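# Thread strap through buckle and leave it latched

## Task

Feed the loose end of the strap through the buckle, then pull it until the spring-loaded end of the strap sits against its stop, and release it so the buckle alone keeps it in that position.

## Robot and tools

Robot: two arms on a table, left_arm with a five-finger left hand and right_arm with a five-finger right hand. Base positions in the scene frame: left_arm (-0.002, +0.338, +0.010) m, right_arm (-0.033, -0.296, +0.047) m, both turned only slightly about z. A post fixed to the floor stands behind the arms; do not strike it.

Frame: the scene frame has its origin at table-top height, halfway between the nominal bases. +x runs out over the table, +z is up, and left_arm sits on the +y side. Positions are in metres and orientations are quaternions (w, x, y, z).

Hand point: a point 0.05 m in front of the palm and 0.15 m from the wrist mounting face along the fingers. Its +z runs along the straightened fingers and +y points out of the palm. +x crosses the palm away from the thumb on the right hand and toward the thumb on the left hand. Straight fingers end 0.06 to 0.07 m beyond the point, with their centre lines 0.06 m behind it (-y). A wrist bracket on the little-finger side reaches 0.10 m across the palm and can collide with things.

Row layout (28 numbers, each in [-1, 1], always the full row even if one arm moves):
1-6 left_arm dx, dy, dz, rx, ry, rz
7-14 left hand: little, ring, middle, index, thumb_bend, thumb_turn, force_limit, speed
15-20 right_arm dx, dy, dz, rx, ry, rz
21-28 right hand, same eight as the left.
The six arm numbers are offsets, not poses. They are measured along scene axes from the arm's Hand target as it was when the action or move began. 1.0 equals 0.6 m of travel or 180 degrees of turn. rx, ry, rz form a single rotation vector about the Hand target position. Six zeros ask nothing new of that arm.
The hand numbers are absolute targets. For fingers and thumb_bend, -1 is straight and +1 is curled. For thumb_turn, -1 puts the thumb beside the palm and +1 puts it opposite the fingers. force_limit maps -1 to about 0 N and +1 to 10 N (15 N for the two thumb motors). speed rises from near zero at -1 to full at +0.48 and above. No value means 'unchanged': repeat the last eight hand numbers you sent. If none were sent yet, use hand_measured followed by hand_force_limit and hand_speed.

Tools:
execute_actions(actions, cameras): actions is a list of actions. Each action is a table of up to 15 rows, one row per 1/30 s step; a short table repeats its final row until step 15. Every row in an action is counted from that action's start pose. cameras lists camera names, ["all"] or []. By default images come only with an empty actions list.
move(target, speed, blend, blocking, cameras): target is one row or a list of up to 15 rows. All rows are offsets from the Hand targets at the move's start, not chained from one row to the next. speed is in m/s, from 0.002 to 4.3 with default 0.25; turning is capped at twice that value in rad/s. Give one speed, or one per target. blend is in metres and rounds corners; 0 stops at each target. The whole list must fit in 10 s. blocking=false returns after about 0.5 s while the move runs on. The result adds a 'move:' line (done, off_target, moving, held, fault) plus any limits, such as limits=paced (the pose was clipped) or limits=held (steps were withheld).
wait(seconds, cameras): seconds from 0 to 3600; sends nothing new, and a running move keeps going.
stop(cameras): brakes a running move.
zoom_image(camera, region): region is [x0, y0, x1, y1] in pixels of the latest image, at most 504 wide and 504 high.
show_instructions(): shows the reference pages.
finished_scene(scene): ends the scene for good; scene is 1 or can be omitted.
Cameras: cam_high, cam_low, cam_left_wrist, cam_right_wrist, each 896x504.

Results: each arm reports end_effector_position and end_effector_quat_wxyz for its hand point, plus Hand target, which is where the next offsets start. Also reported: joint positions, velocities and torques. For each hand there are hand_measured, hand_stopped_by (moving, target, force, stalled, fault) and hand_load_n, six values each in motor order. A positive load means the finger is being pushed open. A falling load is the only sign that a grip was lost. Arms often come to rest 1 to 3 cm short of the target, usually lower and sometimes by 5 cm. That is not contact. A new execute_actions call re-sends the target; if the hand still falls short, send the remaining gap as an offset. Orientation commands are clipped to within 40 degrees of the current orientation at each step.

Gripping: with the thumb turned in front of the palm, the hand can close on objects about 0.035 to 0.065 m thick, or on handles down to 0.025 m. A thumb-tip to index pinch can hold light items up to about 0.08 m. For a soft grip, close with speed -0.94 or lower. To tighten, raise force_limit and send a more closed target. To loosen, send a target more open than hand_measured.

Suggested order: look with the cameras, grasp the strap's free end, guide it through the buckle, pull until the sprung end hits its stop, then open the hand slowly while the strap is still. Check that the buckle holds, and only then call finished_scene.

Avoid: dropping anything, even by millimetres. Do not release moving parts, slam, or press hard. Do not let the two arms or hands touch, and never close one hand on the other's fingers. Keep every object on the table. Avoid long stretched-out or stalled pushes that heat the motors: a MOTOR HOT line appears at 85 °C, and at 100 °C the arm drops for 30 to 60 s.

Each tool is called after "Emit:" by a JSON object that holds its "api" and its "payload", one argument or row to a line.

Reference images:

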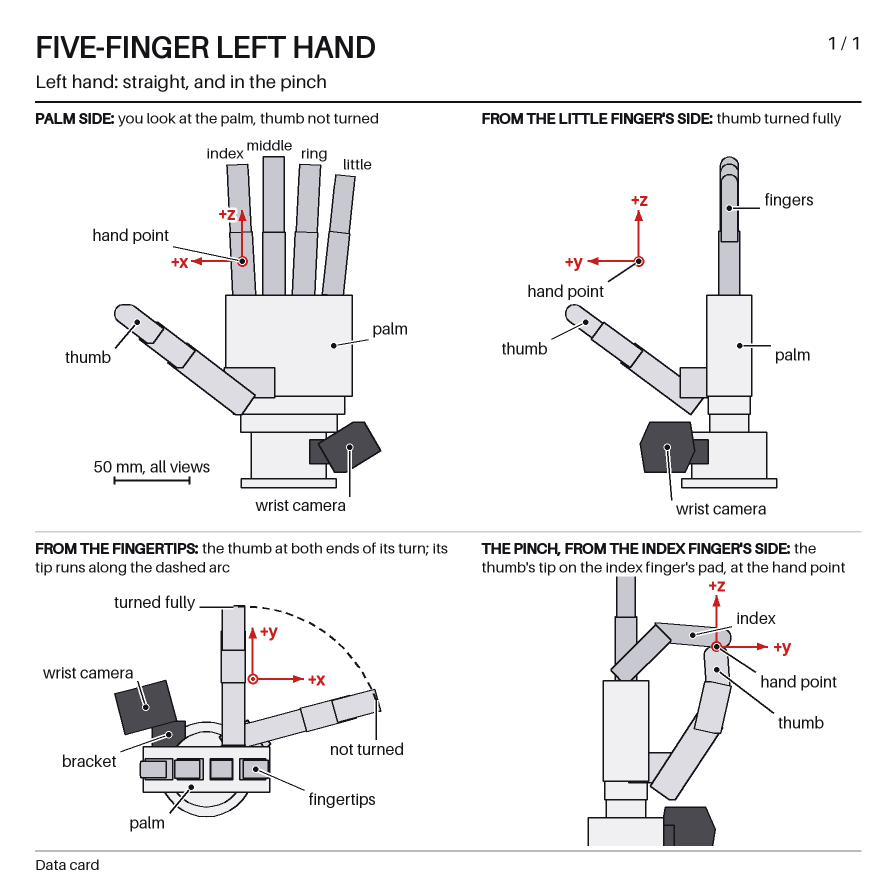

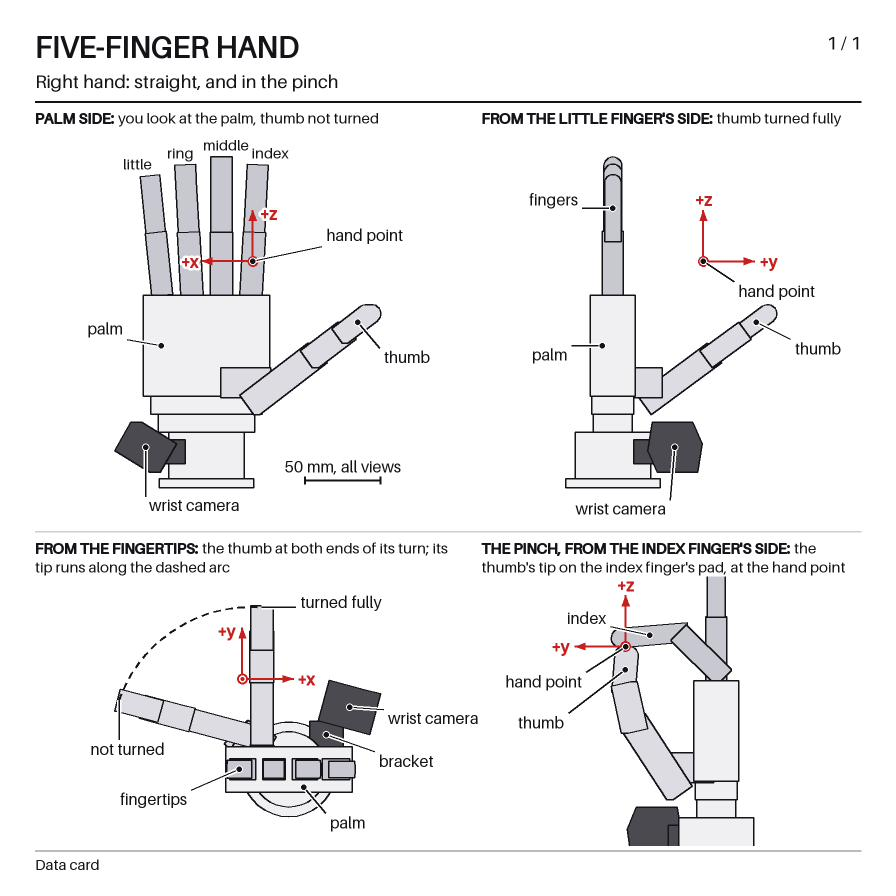

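## Session

Emit:
{"api": "execute_actions", "payload": {
  "actions": []
}}

Emit:
{"api": "show_instructions", "payload": {

}}

Scene clock: 0.00 s.
left_arm: end_effector_position=(+0.2209, +0.1578, +0.1542) hand_measured=(-1.000, -1.000, -1.000, -1.000, -1.000, -1.000) hand_load_n=(+0.0, +0.0, +0.0, -0.5, +0.0, +0.0) hand_stopped_by=(target, target, target, target, target, target) hand_force_limit=0.00 hand_speed=-0.80 end_effector_quat_wxyz=(-0.096, -0.289, +0.886, -0.350) | right_arm: end_effector_position=(+0.6042, +0.0068, +0.3711) hand_measured=(-1.000, -1.000, -1.000, -1.000, -1.000, -1.000) hand_load_n=(+0.0, +0.0, +0.0, +0.0, +0.0, +0.0) hand_stopped_by=(target, target, target, target, target, target) hand_force_limit=0.00 hand_speed=-0.80 end_effector_quat_wxyz=(+0.364, +0.035, +0.889, -0.274)
Joint positions: left_arm=[-0.237 1.077 0.773 -1.004 0.703 0.596] | right_arm=[0.646 1.832 1.927 -1.33 0.903 2.117]
Joint velocities: within noise
Joint torques (N m): no reading
Heat: left arm: hottest elbow 26 °C; right arm: hottest wrist pitch 27 °C.
Hand target: left_arm +0.2323, +0.1538, +0.1686; -0.080, -0.281, +0.884, -0.364 | right_arm +0.6083, +0.0093, +0.3858; +0.376, +0.044, +0.886, -0.266

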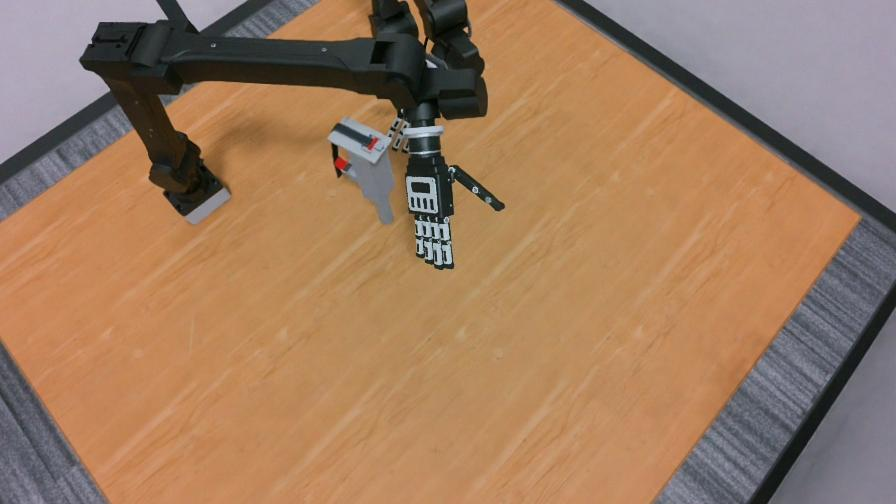

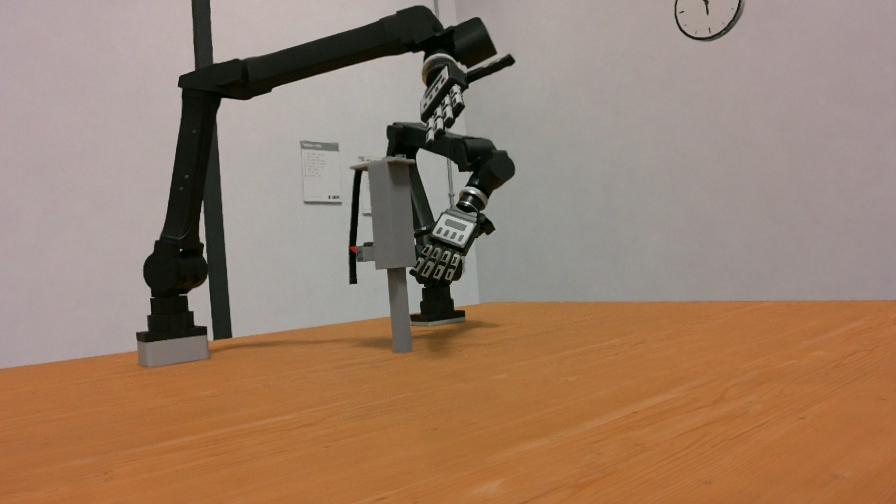

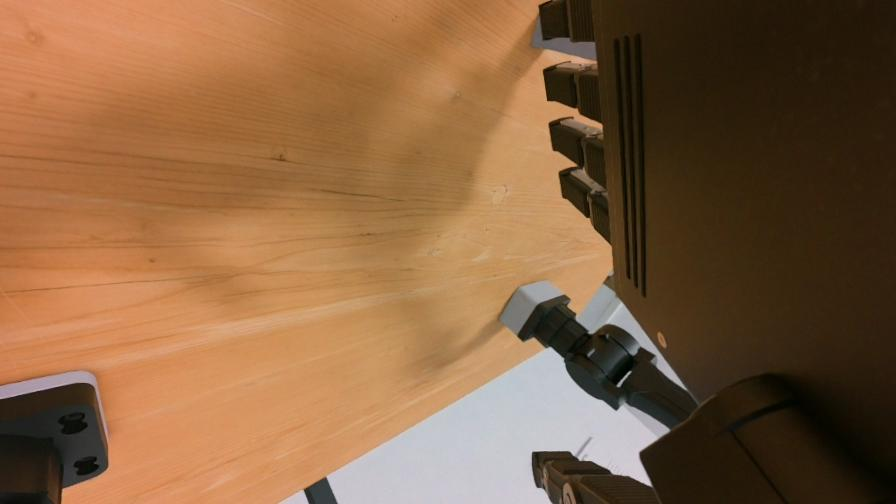

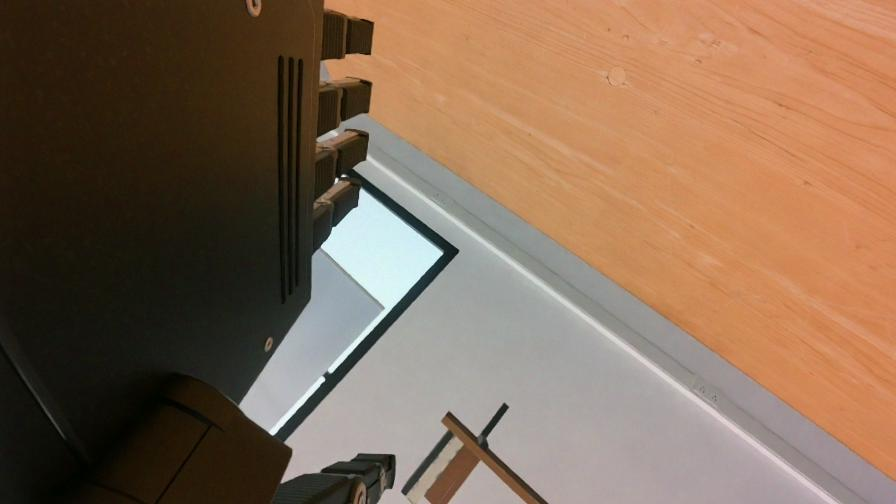

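Reference images for this scene: FIVE-FINGER LEFT HAND page 1, FIVE-FINGER HAND page 1.

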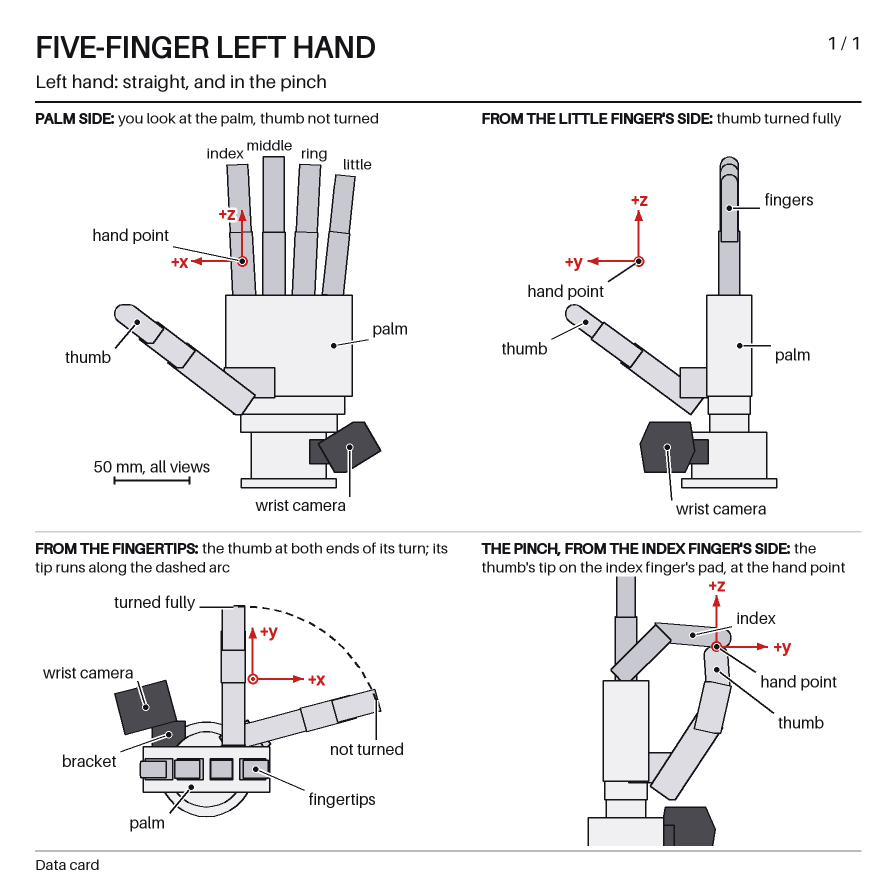

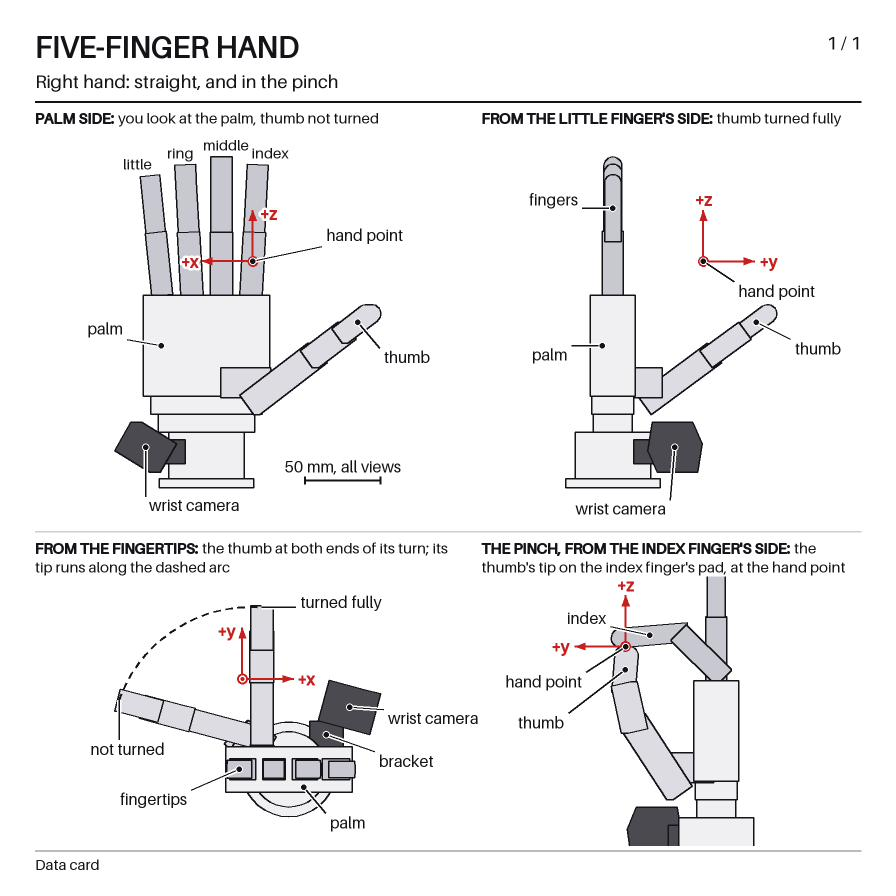

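Emit:
{"api": "zoom_image", "payload": {
  "camera": "cam_high",
  "region": [310, 100, 460, 240]
}}

Emit:
{"api": "zoom_image", "payload": {
  "camera": "cam_low",
  "region": [320, 130, 480, 370]
}}

Scaled by 3.360.

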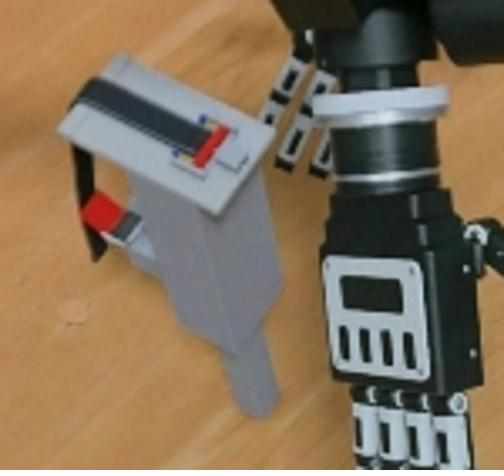

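Scaled by 2.100.

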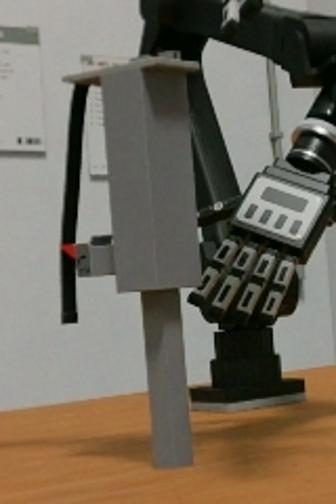

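Emit:
{"api": "move", "payload": {
  "target": [0,0,0,0,0,0,-1,-1,-1,-1,-1,-1,0,-0.8,-0.18,-0.565,-0.01,0.1271,-0.0868,0.0561,-1,-1,-1,-1,-1,-1,0,-0.8],
  "cameras": ["cam_high","cam_low","cam_right_wrist"]
}}

Scene clock: 144.00 s.
left_arm: end_effector_position=(+0.2209, +0.1578, +0.1542) hand_measured=(-1.000, -1.000, -1.000, -1.000, -1.000, -1.000) hand_load_n=(+0.0, +0.0, +0.0, -0.5, +0.0, +0.0) hand_stopped_by=(target, target, target, target, target, target) hand_force_limit=0.00 hand_speed=-0.80 end_effector_quat_wxyz=(-0.096, -0.289, +0.886, -0.350) | right_arm: end_effector_position=(+0.5021, -0.3232, +0.3755) hand_measured=(-1.000, -1.000, -1.000, -1.000, -1.000, -1.000) hand_load_n=(+0.0, +0.0, +0.0, +0.0, +0.0, -0.5) hand_stopped_by=(target, target, target, target, target, target) hand_force_limit=0.00 hand_speed=-0.80 end_effector_quat_wxyz=(+0.486, +0.078, +0.870, -0.039)
Joint positions: left_arm=[-0.237 1.077 0.773 -1.004 0.703 0.596] | right_arm=[-0.143 1.096 0.95 -0.406 0.01 1.586]
Joint torques (N m): left_arm=[-0.5 -5.36 11.1 0.36 0.49 -0.1] | right_arm=[0.03 -7.12 8.44 2.52 -0.27 -0.18]
Heat: left arm: hottest elbow 32 °C; right arm: hottest elbow 30 °C.
Hand target: left_arm +0.2323, +0.1538, +0.1686; -0.080, -0.281, +0.884, -0.364 | right_arm +0.5003, -0.3297, +0.3798; +0.498, +0.076, +0.863, -0.044
Off the commanded pose: left_arm 0.019 m, 3 deg | right_arm 0.008 m, 2 deg.
move: done
cam_right_wrist: T_world_to_cam=[[0.08027, 0.97605, -0.20218, 0.35456], [0.10407, 0.19352, 0.97556, -0.34608], [0.99133, -0.09935, -0.08605, -0.38009]] pos_world=[0.38435, -0.31686, 0.3766]

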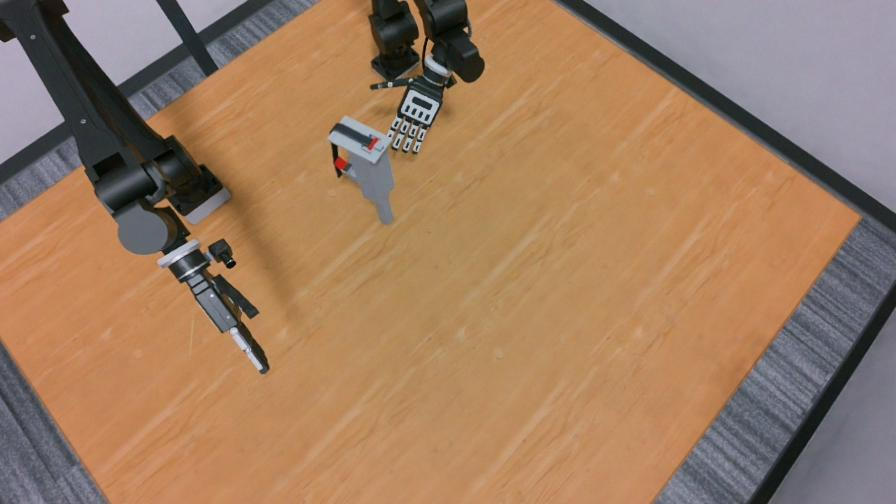

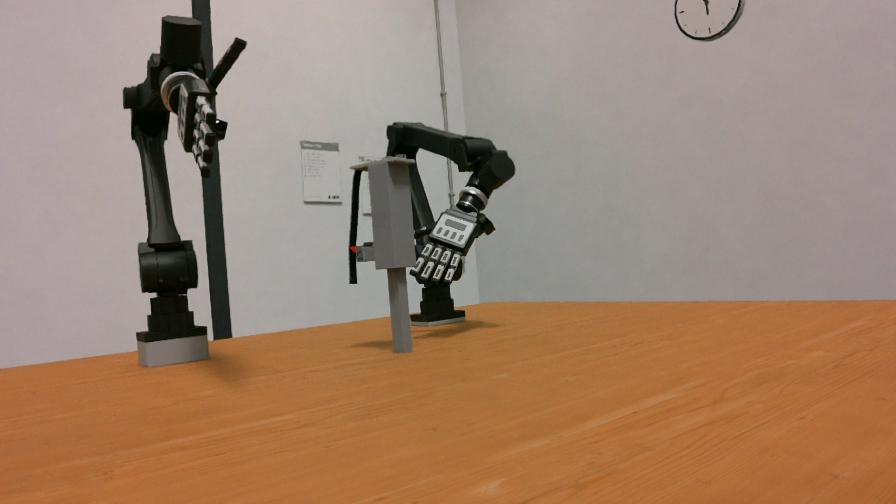

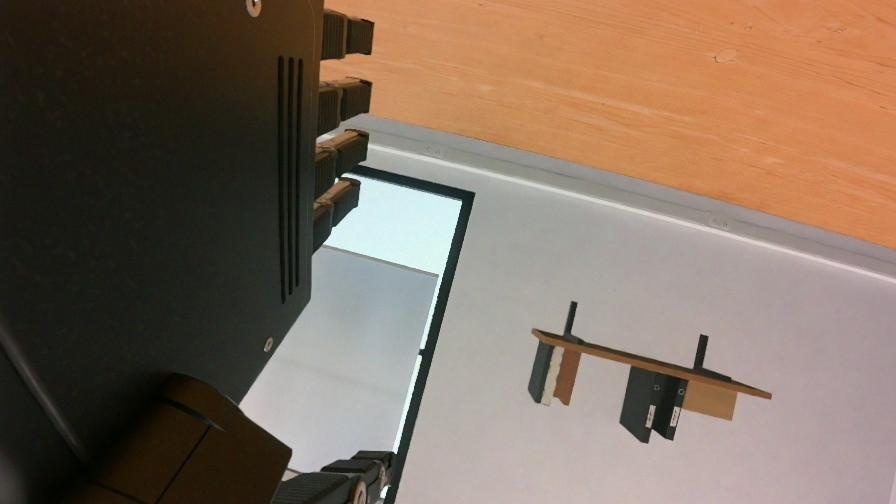

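Emit:
{"api": "move", "payload": {
  "target": [
    [0,0,0,0,0,0,-1,-1,-1,-1,-1,-1,0,-0.8,-0.3005,0.0828,-0.1663,0.005,-0.014,0.167,-1,-1,-1,-1,-1,-1,0,-0.8],
    [0,0,0,0,0,0,-1,-1,-1,-1,-1,-1,0,-0.8,-0.4672,0.2662,-0.183,0.01,-0.0275,0.3332,-1,-1,-1,-1,-1,-1,0,-0.8]
  ],
  "blend": [0.04,0],
  "speed": 0.2,
  "cameras": ["cam_high","cam_low","cam_right_wrist"]
}}

Scene clock: 162.20 s.
left_arm: end_effector_position=(+0.2209, +0.1578, +0.1542) hand_measured=(-1.000, -1.000, -1.000, -1.000, -1.000, -1.000) hand_load_n=(+0.0, +0.0, +0.0, +0.0, +0.0, +0.0) hand_stopped_by=(target, target, target, target, target, target) hand_force_limit=0.00 hand_speed=-0.80 end_effector_quat_wxyz=(-0.096, -0.289, +0.886, -0.350) | right_arm: end_effector_position=(+0.2275, -0.1748, +0.2725) hand_measured=(-1.000, -1.000, -1.000, -1.000, -1.000, -1.000) hand_load_n=(+0.5, +0.0, +0.0, +0.0, +0.0, +0.0) hand_stopped_by=(target, target, target, target, target, target) hand_force_limit=0.00 hand_speed=-0.80 end_effector_quat_wxyz=(+0.488, -0.347, +0.770, +0.223)
Joint positions: left_arm=[-0.237 1.077 0.773 -1.004 0.703 0.596] | right_arm=[-0.305 0.685 0.459 -0.655 -0.987 0.785]
Joint torques (N m): left_arm=[-0.56 -5.36 11.11 0.36 0.49 -0.1] | right_arm=[2.26 -1.9 7.91 0.29 -0.95 -0.18]
Heat: left arm: hottest elbow 32 °C; right arm: hottest elbow 29 °C.
Hand target: left_arm +0.2323, +0.1538, +0.1686; -0.080, -0.281, +0.884, -0.364 | right_arm +0.2199, -0.1700, +0.2700; +0.487, -0.356, +0.764, +0.227
Off the commanded pose: left_arm 0.019 m, 3 deg | right_arm 0.009 m, 1 deg.
move: done
cam_right_wrist: T_world_to_cam=[[-0.7759, 0.59351, -0.21382, 0.34202], [-0.18625, 0.10831, 0.97651, -0.19478], [0.60273, 0.7975, 0.0265, 0.11246]] pos_world=[0.16131, -0.27158, 0.26035]

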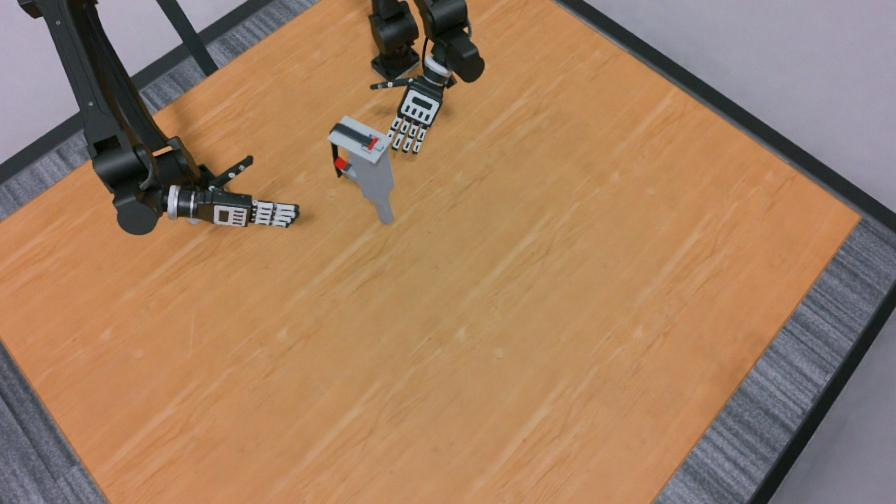

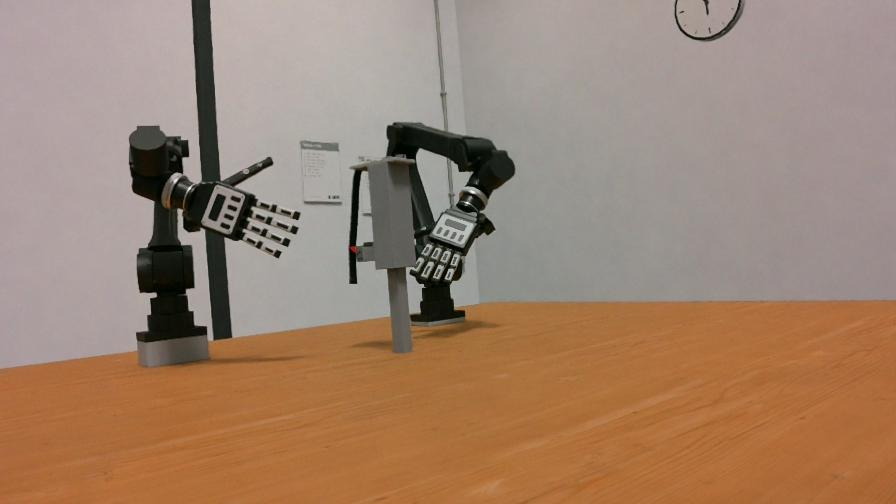

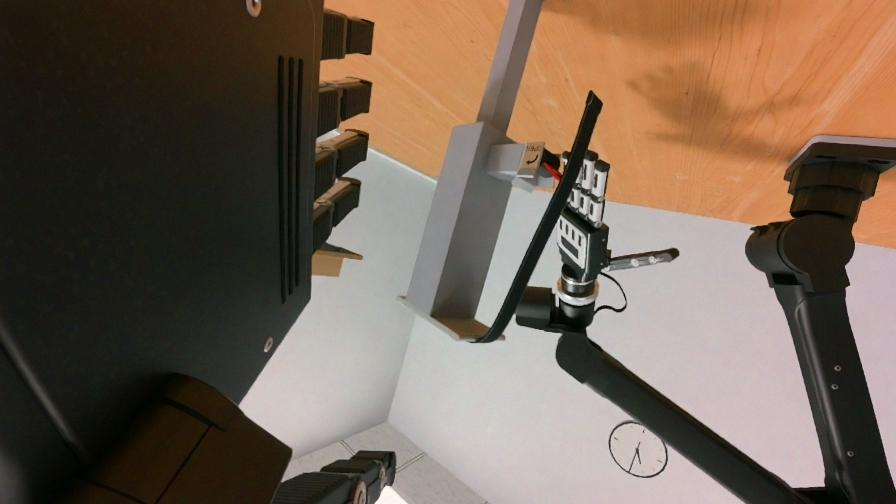

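Emit:
{"api": "zoom_image", "payload": {
  "camera": "cam_right_wrist",
  "region": [460, 70, 640, 220]
}}

Emit:
{"api": "zoom_image", "payload": {
  "camera": "cam_right_wrist",
  "region": [380, 70, 640, 360]
}}

Scaled by 2.800.

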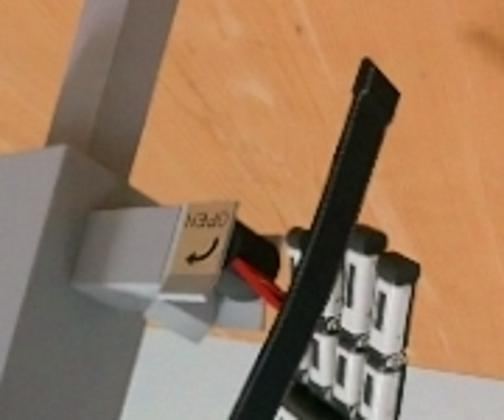

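Scaled by 1.738.

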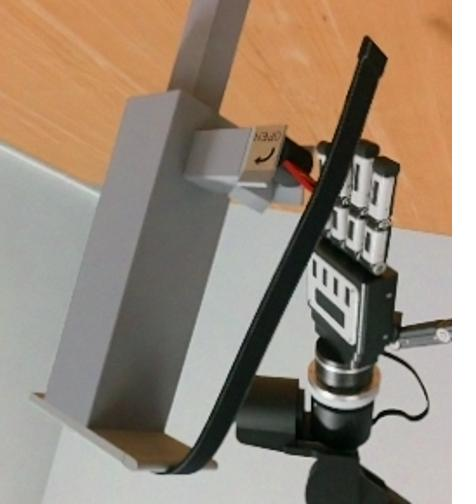

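Emit:
{"api": "zoom_image", "payload": {
  "camera": "cam_right_wrist",
  "region": [480, 120, 600, 200]
}}

Emit:
{"api": "zoom_image", "payload": {
  "camera": "cam_high",
  "region": [320, 105, 400, 185]
}}

Emit:
{"api": "zoom_image", "payload": {
  "camera": "cam_low",
  "region": [330, 220, 420, 300]
}}

Scaled by 4.200.

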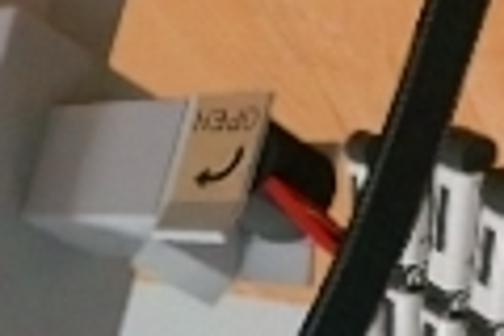

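Scaled by 6.300.

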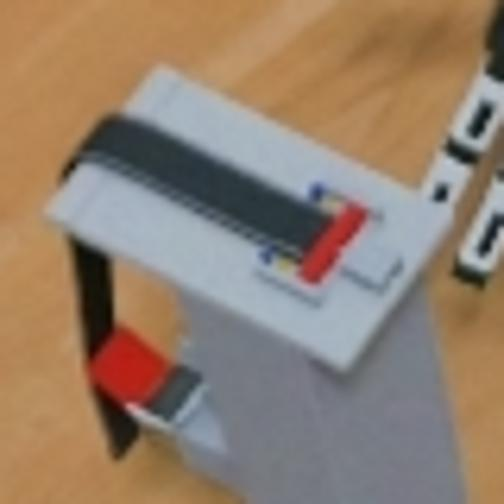

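Scaled by 5.600.

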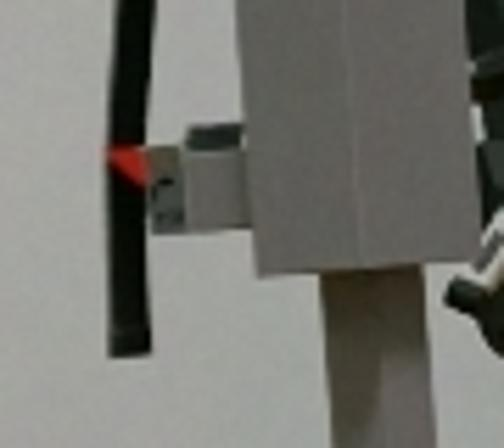

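Emit:
{"api": "move", "payload": {
  "target": [0,0,0,0,0,0,-1,-1,-1,-1,-1,-1,0,-0.8,-0.058,0.14,0.05,-0.1581,0.1726,-0.0793,-1,-1,-1,-1,-1,-1,0,-0.8],
  "speed": 0.15,
  "cameras": ["cam_low","cam_right_wrist"]
}}

Scene clock: 184.47 s.
left_arm: end_effector_position=(+0.2209, +0.1578, +0.1542) hand_measured=(-1.000, -1.000, -1.000, -1.000, -1.000, -1.000) hand_load_n=(+0.0, +0.0, +0.0, -0.5, +0.0, +0.0) hand_stopped_by=(target, target, target, target, target, target) hand_force_limit=0.00 hand_speed=-0.80 end_effector_quat_wxyz=(-0.096, -0.289, +0.886, -0.350) | right_arm: end_effector_position=(+0.1764, -0.0938, +0.2712) hand_measured=(-1.000, -1.000, -1.000, -1.000, -1.000, -1.000) hand_load_n=(+0.0, -0.5, +0.0, +0.0, -0.5, +0.0) hand_stopped_by=(target, target, target, target, target, target) hand_force_limit=0.00 hand_speed=-0.80 end_effector_quat_wxyz=(+0.169, -0.302, +0.936, +0.053)
Joint positions: left_arm=[-0.237 1.077 0.773 -1.004 0.703 0.596] | right_arm=[0.549 0.732 0.813 -1.296 -0.028 1.485]
Joint torques (N m): left_arm=[-0.5 -5.48 11.11 0.39 0.49 -0.1] | right_arm=[2.26 -0.97 13.14 0.06 0.11 0.15]
Heat: left arm: hottest elbow 32 °C; right arm: hottest elbow 30 °C.
Hand target: left_arm +0.2323, +0.1538, +0.1686; -0.080, -0.281, +0.884, -0.364 | right_arm +0.1851, -0.0860, +0.3000; +0.190, -0.295, +0.935, +0.060
Off the commanded pose: left_arm 0.019 m, 3 deg | right_arm 0.031 m, 3 deg.
move: off_target (right_arm)
cam_right_wrist: T_world_to_cam=[[-0.73131, 0.67257, -0.11331, 0.22638], [0.40172, 0.55901, 0.72535, -0.20514], [0.55119, 0.48493, -0.67899, 0.24976]] pos_world=[0.1103, -0.1587, 0.34403]

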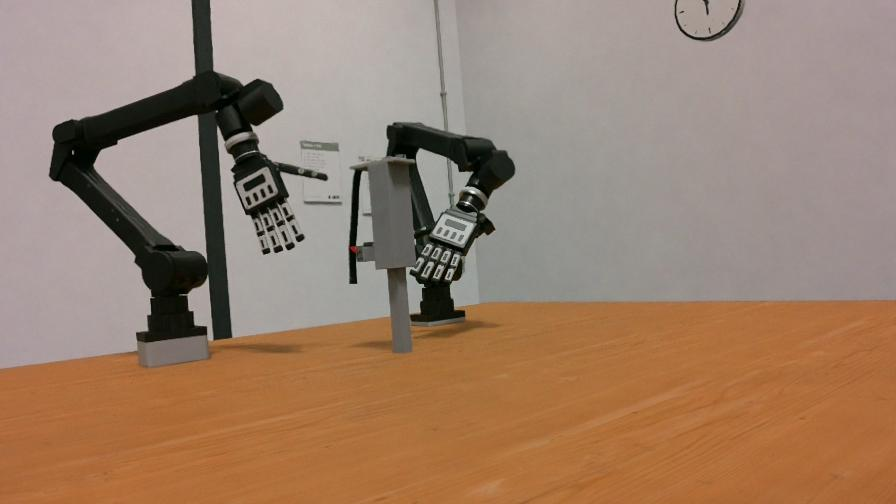

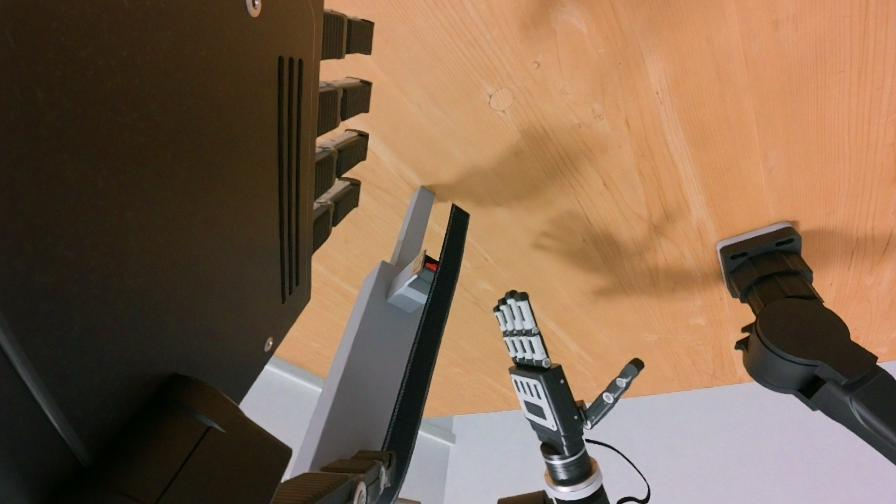

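Emit:
{"api": "zoom_image", "payload": {
  "camera": "cam_right_wrist",
  "region": [370, 190, 490, 330]
}}

Scaled by 3.600.

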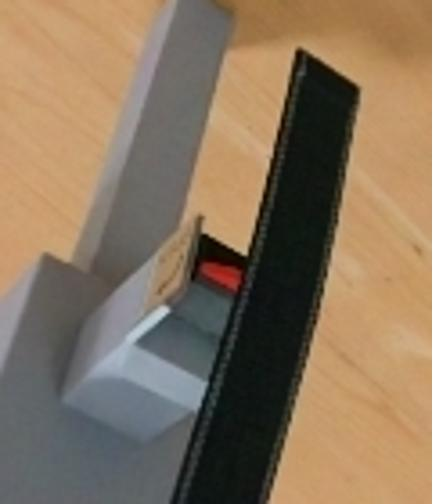

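Emit:
{"api": "move", "payload": {
  "target": [
    [-0.02,0.03,0.2,0.0038,0.2257,0.4753,-1,-1,-1,-1,-1,1,0,-0.3,0.0,-0.15,0.05,0,0,0,-1,-1,-1,-1,-1,-1,0,-0.8],
    [-0.049,-0.121,0.202,0.0038,0.2257,0.4753,-1,-1,-1,-1,-1,1,0,-0.3,0.0,-0.2,0.05,0,0,0,-1,-1,-1,-1,-1,-1,0,-0.8]
  ],
  "speed": 0.2,
  "cameras": ["cam_high","cam_low","cam_left_wrist"]
}}

Scene clock: 214.83 s.
left_arm: end_effector_position=(+0.1889, +0.0931, +0.2571) hand_measured=(-1.000, -1.000, -1.000, -1.000, -1.000, +1.000) hand_load_n=(+0.0, +0.0, +0.0, +0.0, +0.0, +0.0) hand_stopped_by=(target, target, target, target, target, target) hand_force_limit=0.00 hand_speed=-0.30 end_effector_quat_wxyz=(+0.079, +0.899, -0.396, +0.169) | right_arm: end_effector_position=(+0.1783, -0.2045, +0.3038) hand_measured=(-1.000, -1.000, -1.000, -1.000, -1.000, -1.000) hand_load_n=(+0.0, -0.5, +0.0, +0.0, -0.5, +0.0) hand_stopped_by=(target, target, target, target, target, target) hand_force_limit=0.00 hand_speed=-0.80 end_effector_quat_wxyz=(+0.165, -0.290, +0.940, +0.066)
Joint positions: left_arm=[-0.638 0.799 0.894 -1.297 0.074 -1.406] | right_arm=[-0.083 0.697 0.887 -1.5 -0.249 0.908]
Joint torques (N m): left_arm=[-1.2 -2.2 14.23 1.06 -0.21 -0.21] | right_arm=[-0.03 -0.62 12.67 -0.12 -0.61 -0.19]
Heat: left arm: hottest elbow 32 °C; right arm: hottest elbow 32 °C.
Hand target: left_arm +0.2029, +0.0812, +0.2898; +0.090, +0.893, -0.389, +0.206 | right_arm +0.1851, -0.2060, +0.3300; +0.190, -0.295, +0.935, +0.060
Off the commanded pose: left_arm 0.038 m, 5 deg | right_arm 0.027 m, 3 deg.
move: off_target (left_arm, right_arm)
cam_left_wrist: T_world_to_cam=[[0.89736, 0.43294, 0.08552, -0.22759], [0.22854, -0.62169, 0.74918, -0.17261], [0.37752, -0.65274, -0.65682, 0.27271]] pos_world=[0.14072, 0.16923, 0.3279]

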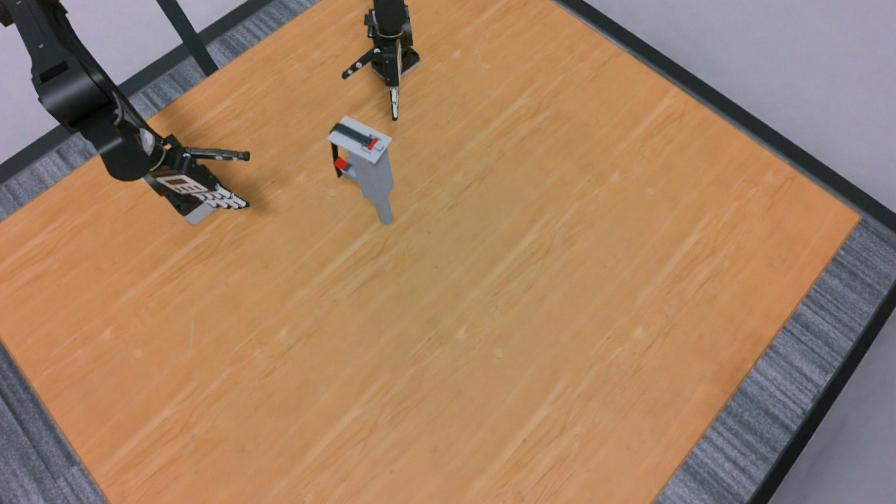

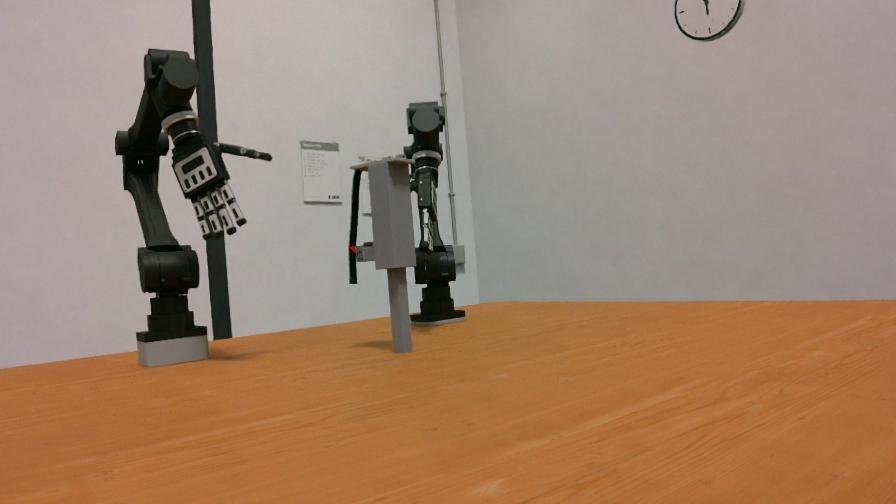

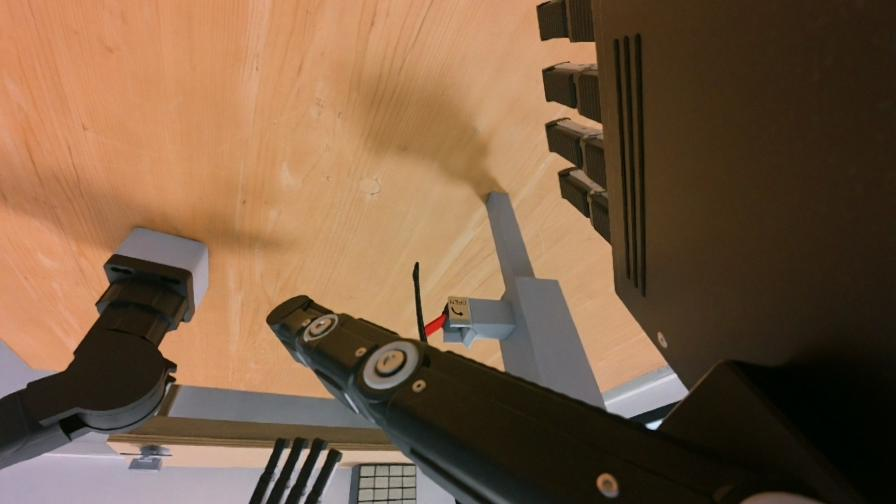

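Emit:
{"api": "zoom_image", "payload": {
  "camera": "cam_left_wrist",
  "region": [395, 250, 525, 360]
}}

Scaled by 3.877.

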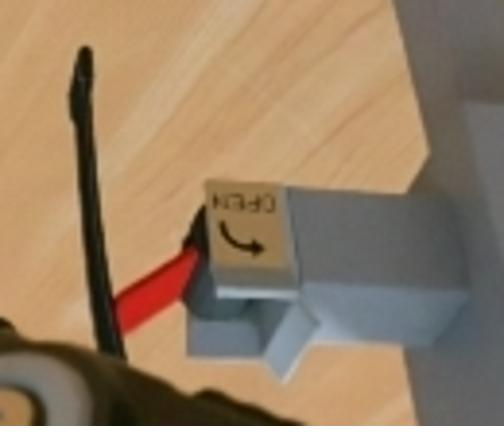

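Emit:
{"api": "move", "payload": {
  "target": [-0.05,0.05,0.04,0,0,0,-1,-1,-1,-1,-1,-1,0,-0.3,0.106,0.195,-0.18,0.1553,-0.3408,-0.1031,-1,-1,-1,0,-0.2,1,0,-0.3],
  "speed": 0.15,
  "cameras": ["all"]
}}

Scene clock: 302.60 s.
left_arm: end_effector_position=(+0.1680, +0.1120, +0.2791) hand_measured=(-1.000, -1.000, -1.000, -1.000, -1.000, -1.000) hand_load_n=(+0.5, +0.0, +0.0, +0.0, +0.0, +0.0) hand_stopped_by=(target, target, target, target, target, target) hand_force_limit=0.00 hand_speed=-0.30 end_effector_quat_wxyz=(+0.079, +0.899, -0.393, +0.174) | right_arm: end_effector_position=(+0.2382, -0.1063, +0.2333) hand_measured=(-1.000, -1.000, -1.000, +0.000, -0.200, +1.000) hand_load_n=(+0.0, +0.0, +0.0, +0.0, +0.0, +0.0) hand_stopped_by=(target, target, target, target, target, target) hand_force_limit=0.00 hand_speed=-0.30 end_effector_quat_wxyz=(+0.640, -0.130, +0.754, +0.073)
Joint positions: left_arm=[-0.629 0.718 0.917 -1.391 0.074 -1.401] | right_arm=[0.663 0.349 0.036 0.131 0.357 1.579]
Joint torques (N m): left_arm=[0.21 -2.2 14.06 0.2 0.17 -0.01] | right_arm=[0.26 0.26 9.88 0.96 -0.22 0]
Heat: left arm: hottest elbow 35 °C; right arm: hottest elbow 32 °C.
Hand target: left_arm +0.1748, +0.1093, +0.3124; +0.090, +0.893, -0.389, +0.206 (not the last commanded pose) | right_arm +0.2402, -0.1081, +0.2380; +0.641, -0.125, +0.754, +0.073 (not the last commanded pose)
Off the commanded pose: left_arm 0.035 m, 4 deg | right_arm 0.023 m, 11 deg.
move: held (right_arm; a check stopped the path), off_target (left_arm; braked when a check withheld steps of right_arm); limits=held
pose unreachable (right arm): on one or more control steps of this call, first in action 0 (counted from 0), this arm could not follow its commanded pose, so it was not sent that pose on those steps. It may still have moved: this result reports where it is.
cause: moving toward the commanded pose would bring two parts of the arm too close to each other (joints 2 (shoulder) and 3 (elbow) lie between them).
cam_left_wrist: T_world_to_cam=[[0.89433, 0.43783, 0.09205, -0.22071], [0.22415, -0.61655, 0.75474, -0.1739], [0.38721, -0.65435, -0.64954, 0.30384]] pos_world=[0.11872, 0.18824, 0.34892]
cam_right_wrist: T_world_to_cam=[[-0.28444, 0.91618, -0.28233, 0.23454], [-0.36322, 0.16956, 0.91615, -0.09916], [0.88723, 0.36314, 0.28454, -0.1217]] pos_world=[0.13867, -0.15387, 0.19169]

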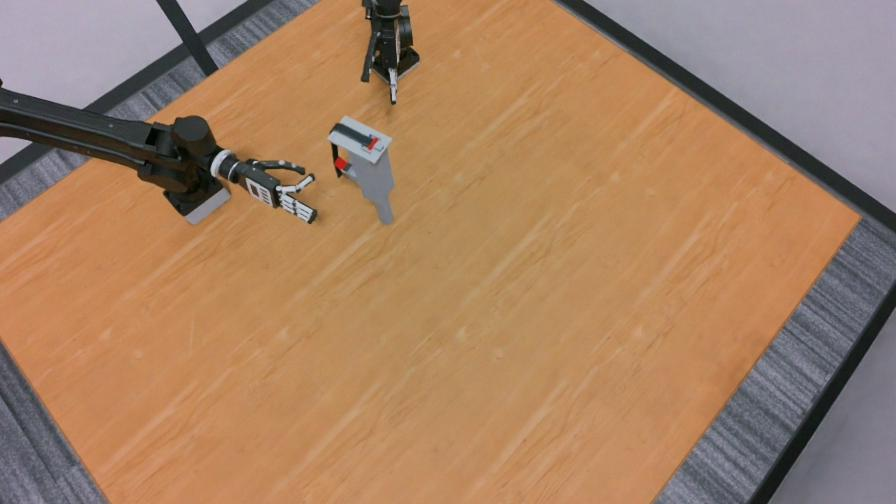

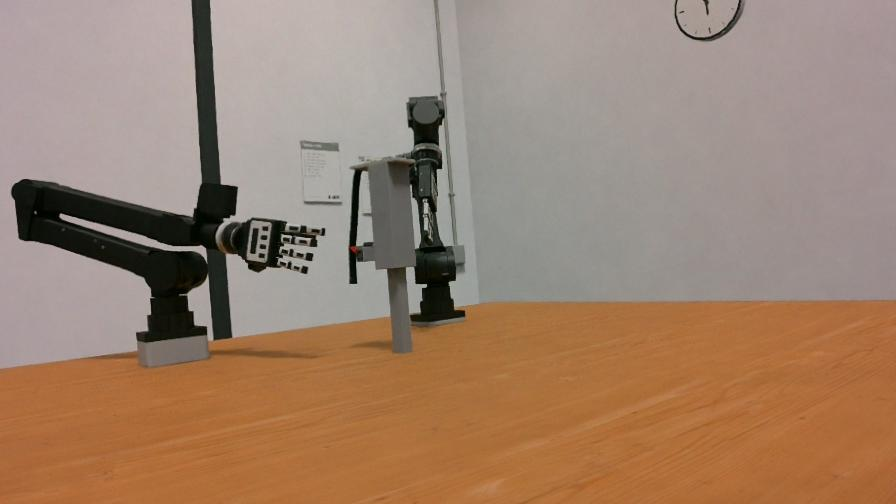

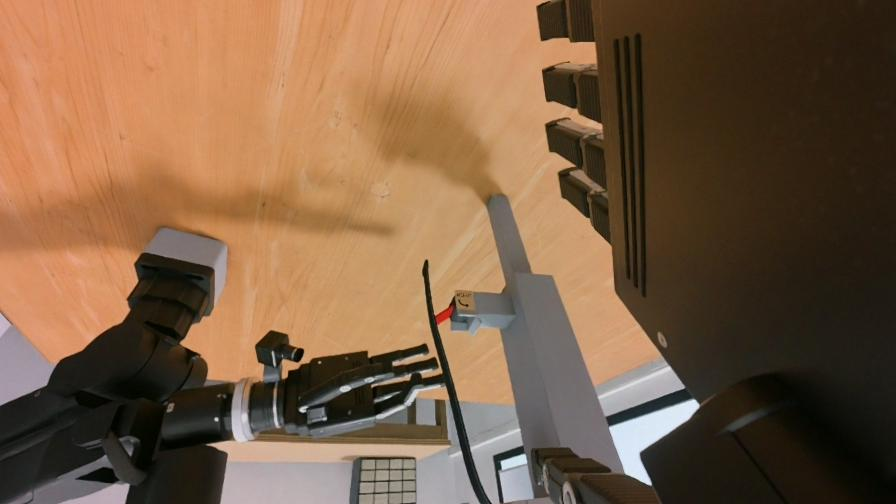

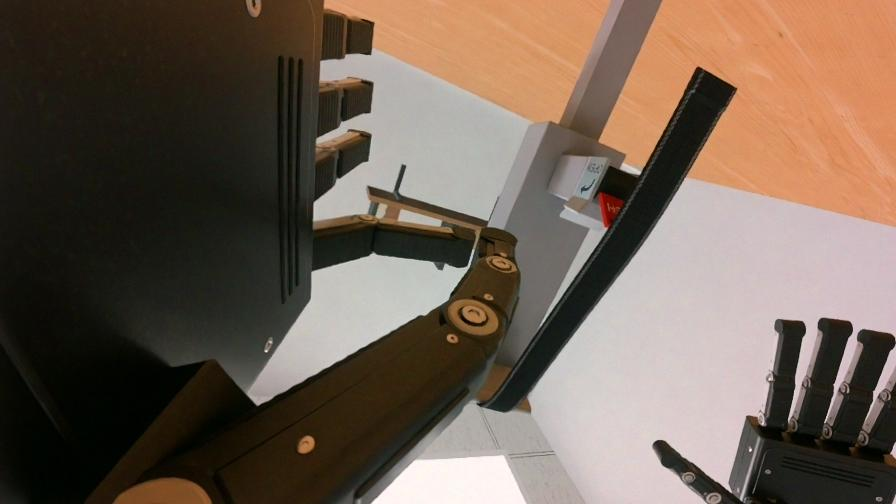

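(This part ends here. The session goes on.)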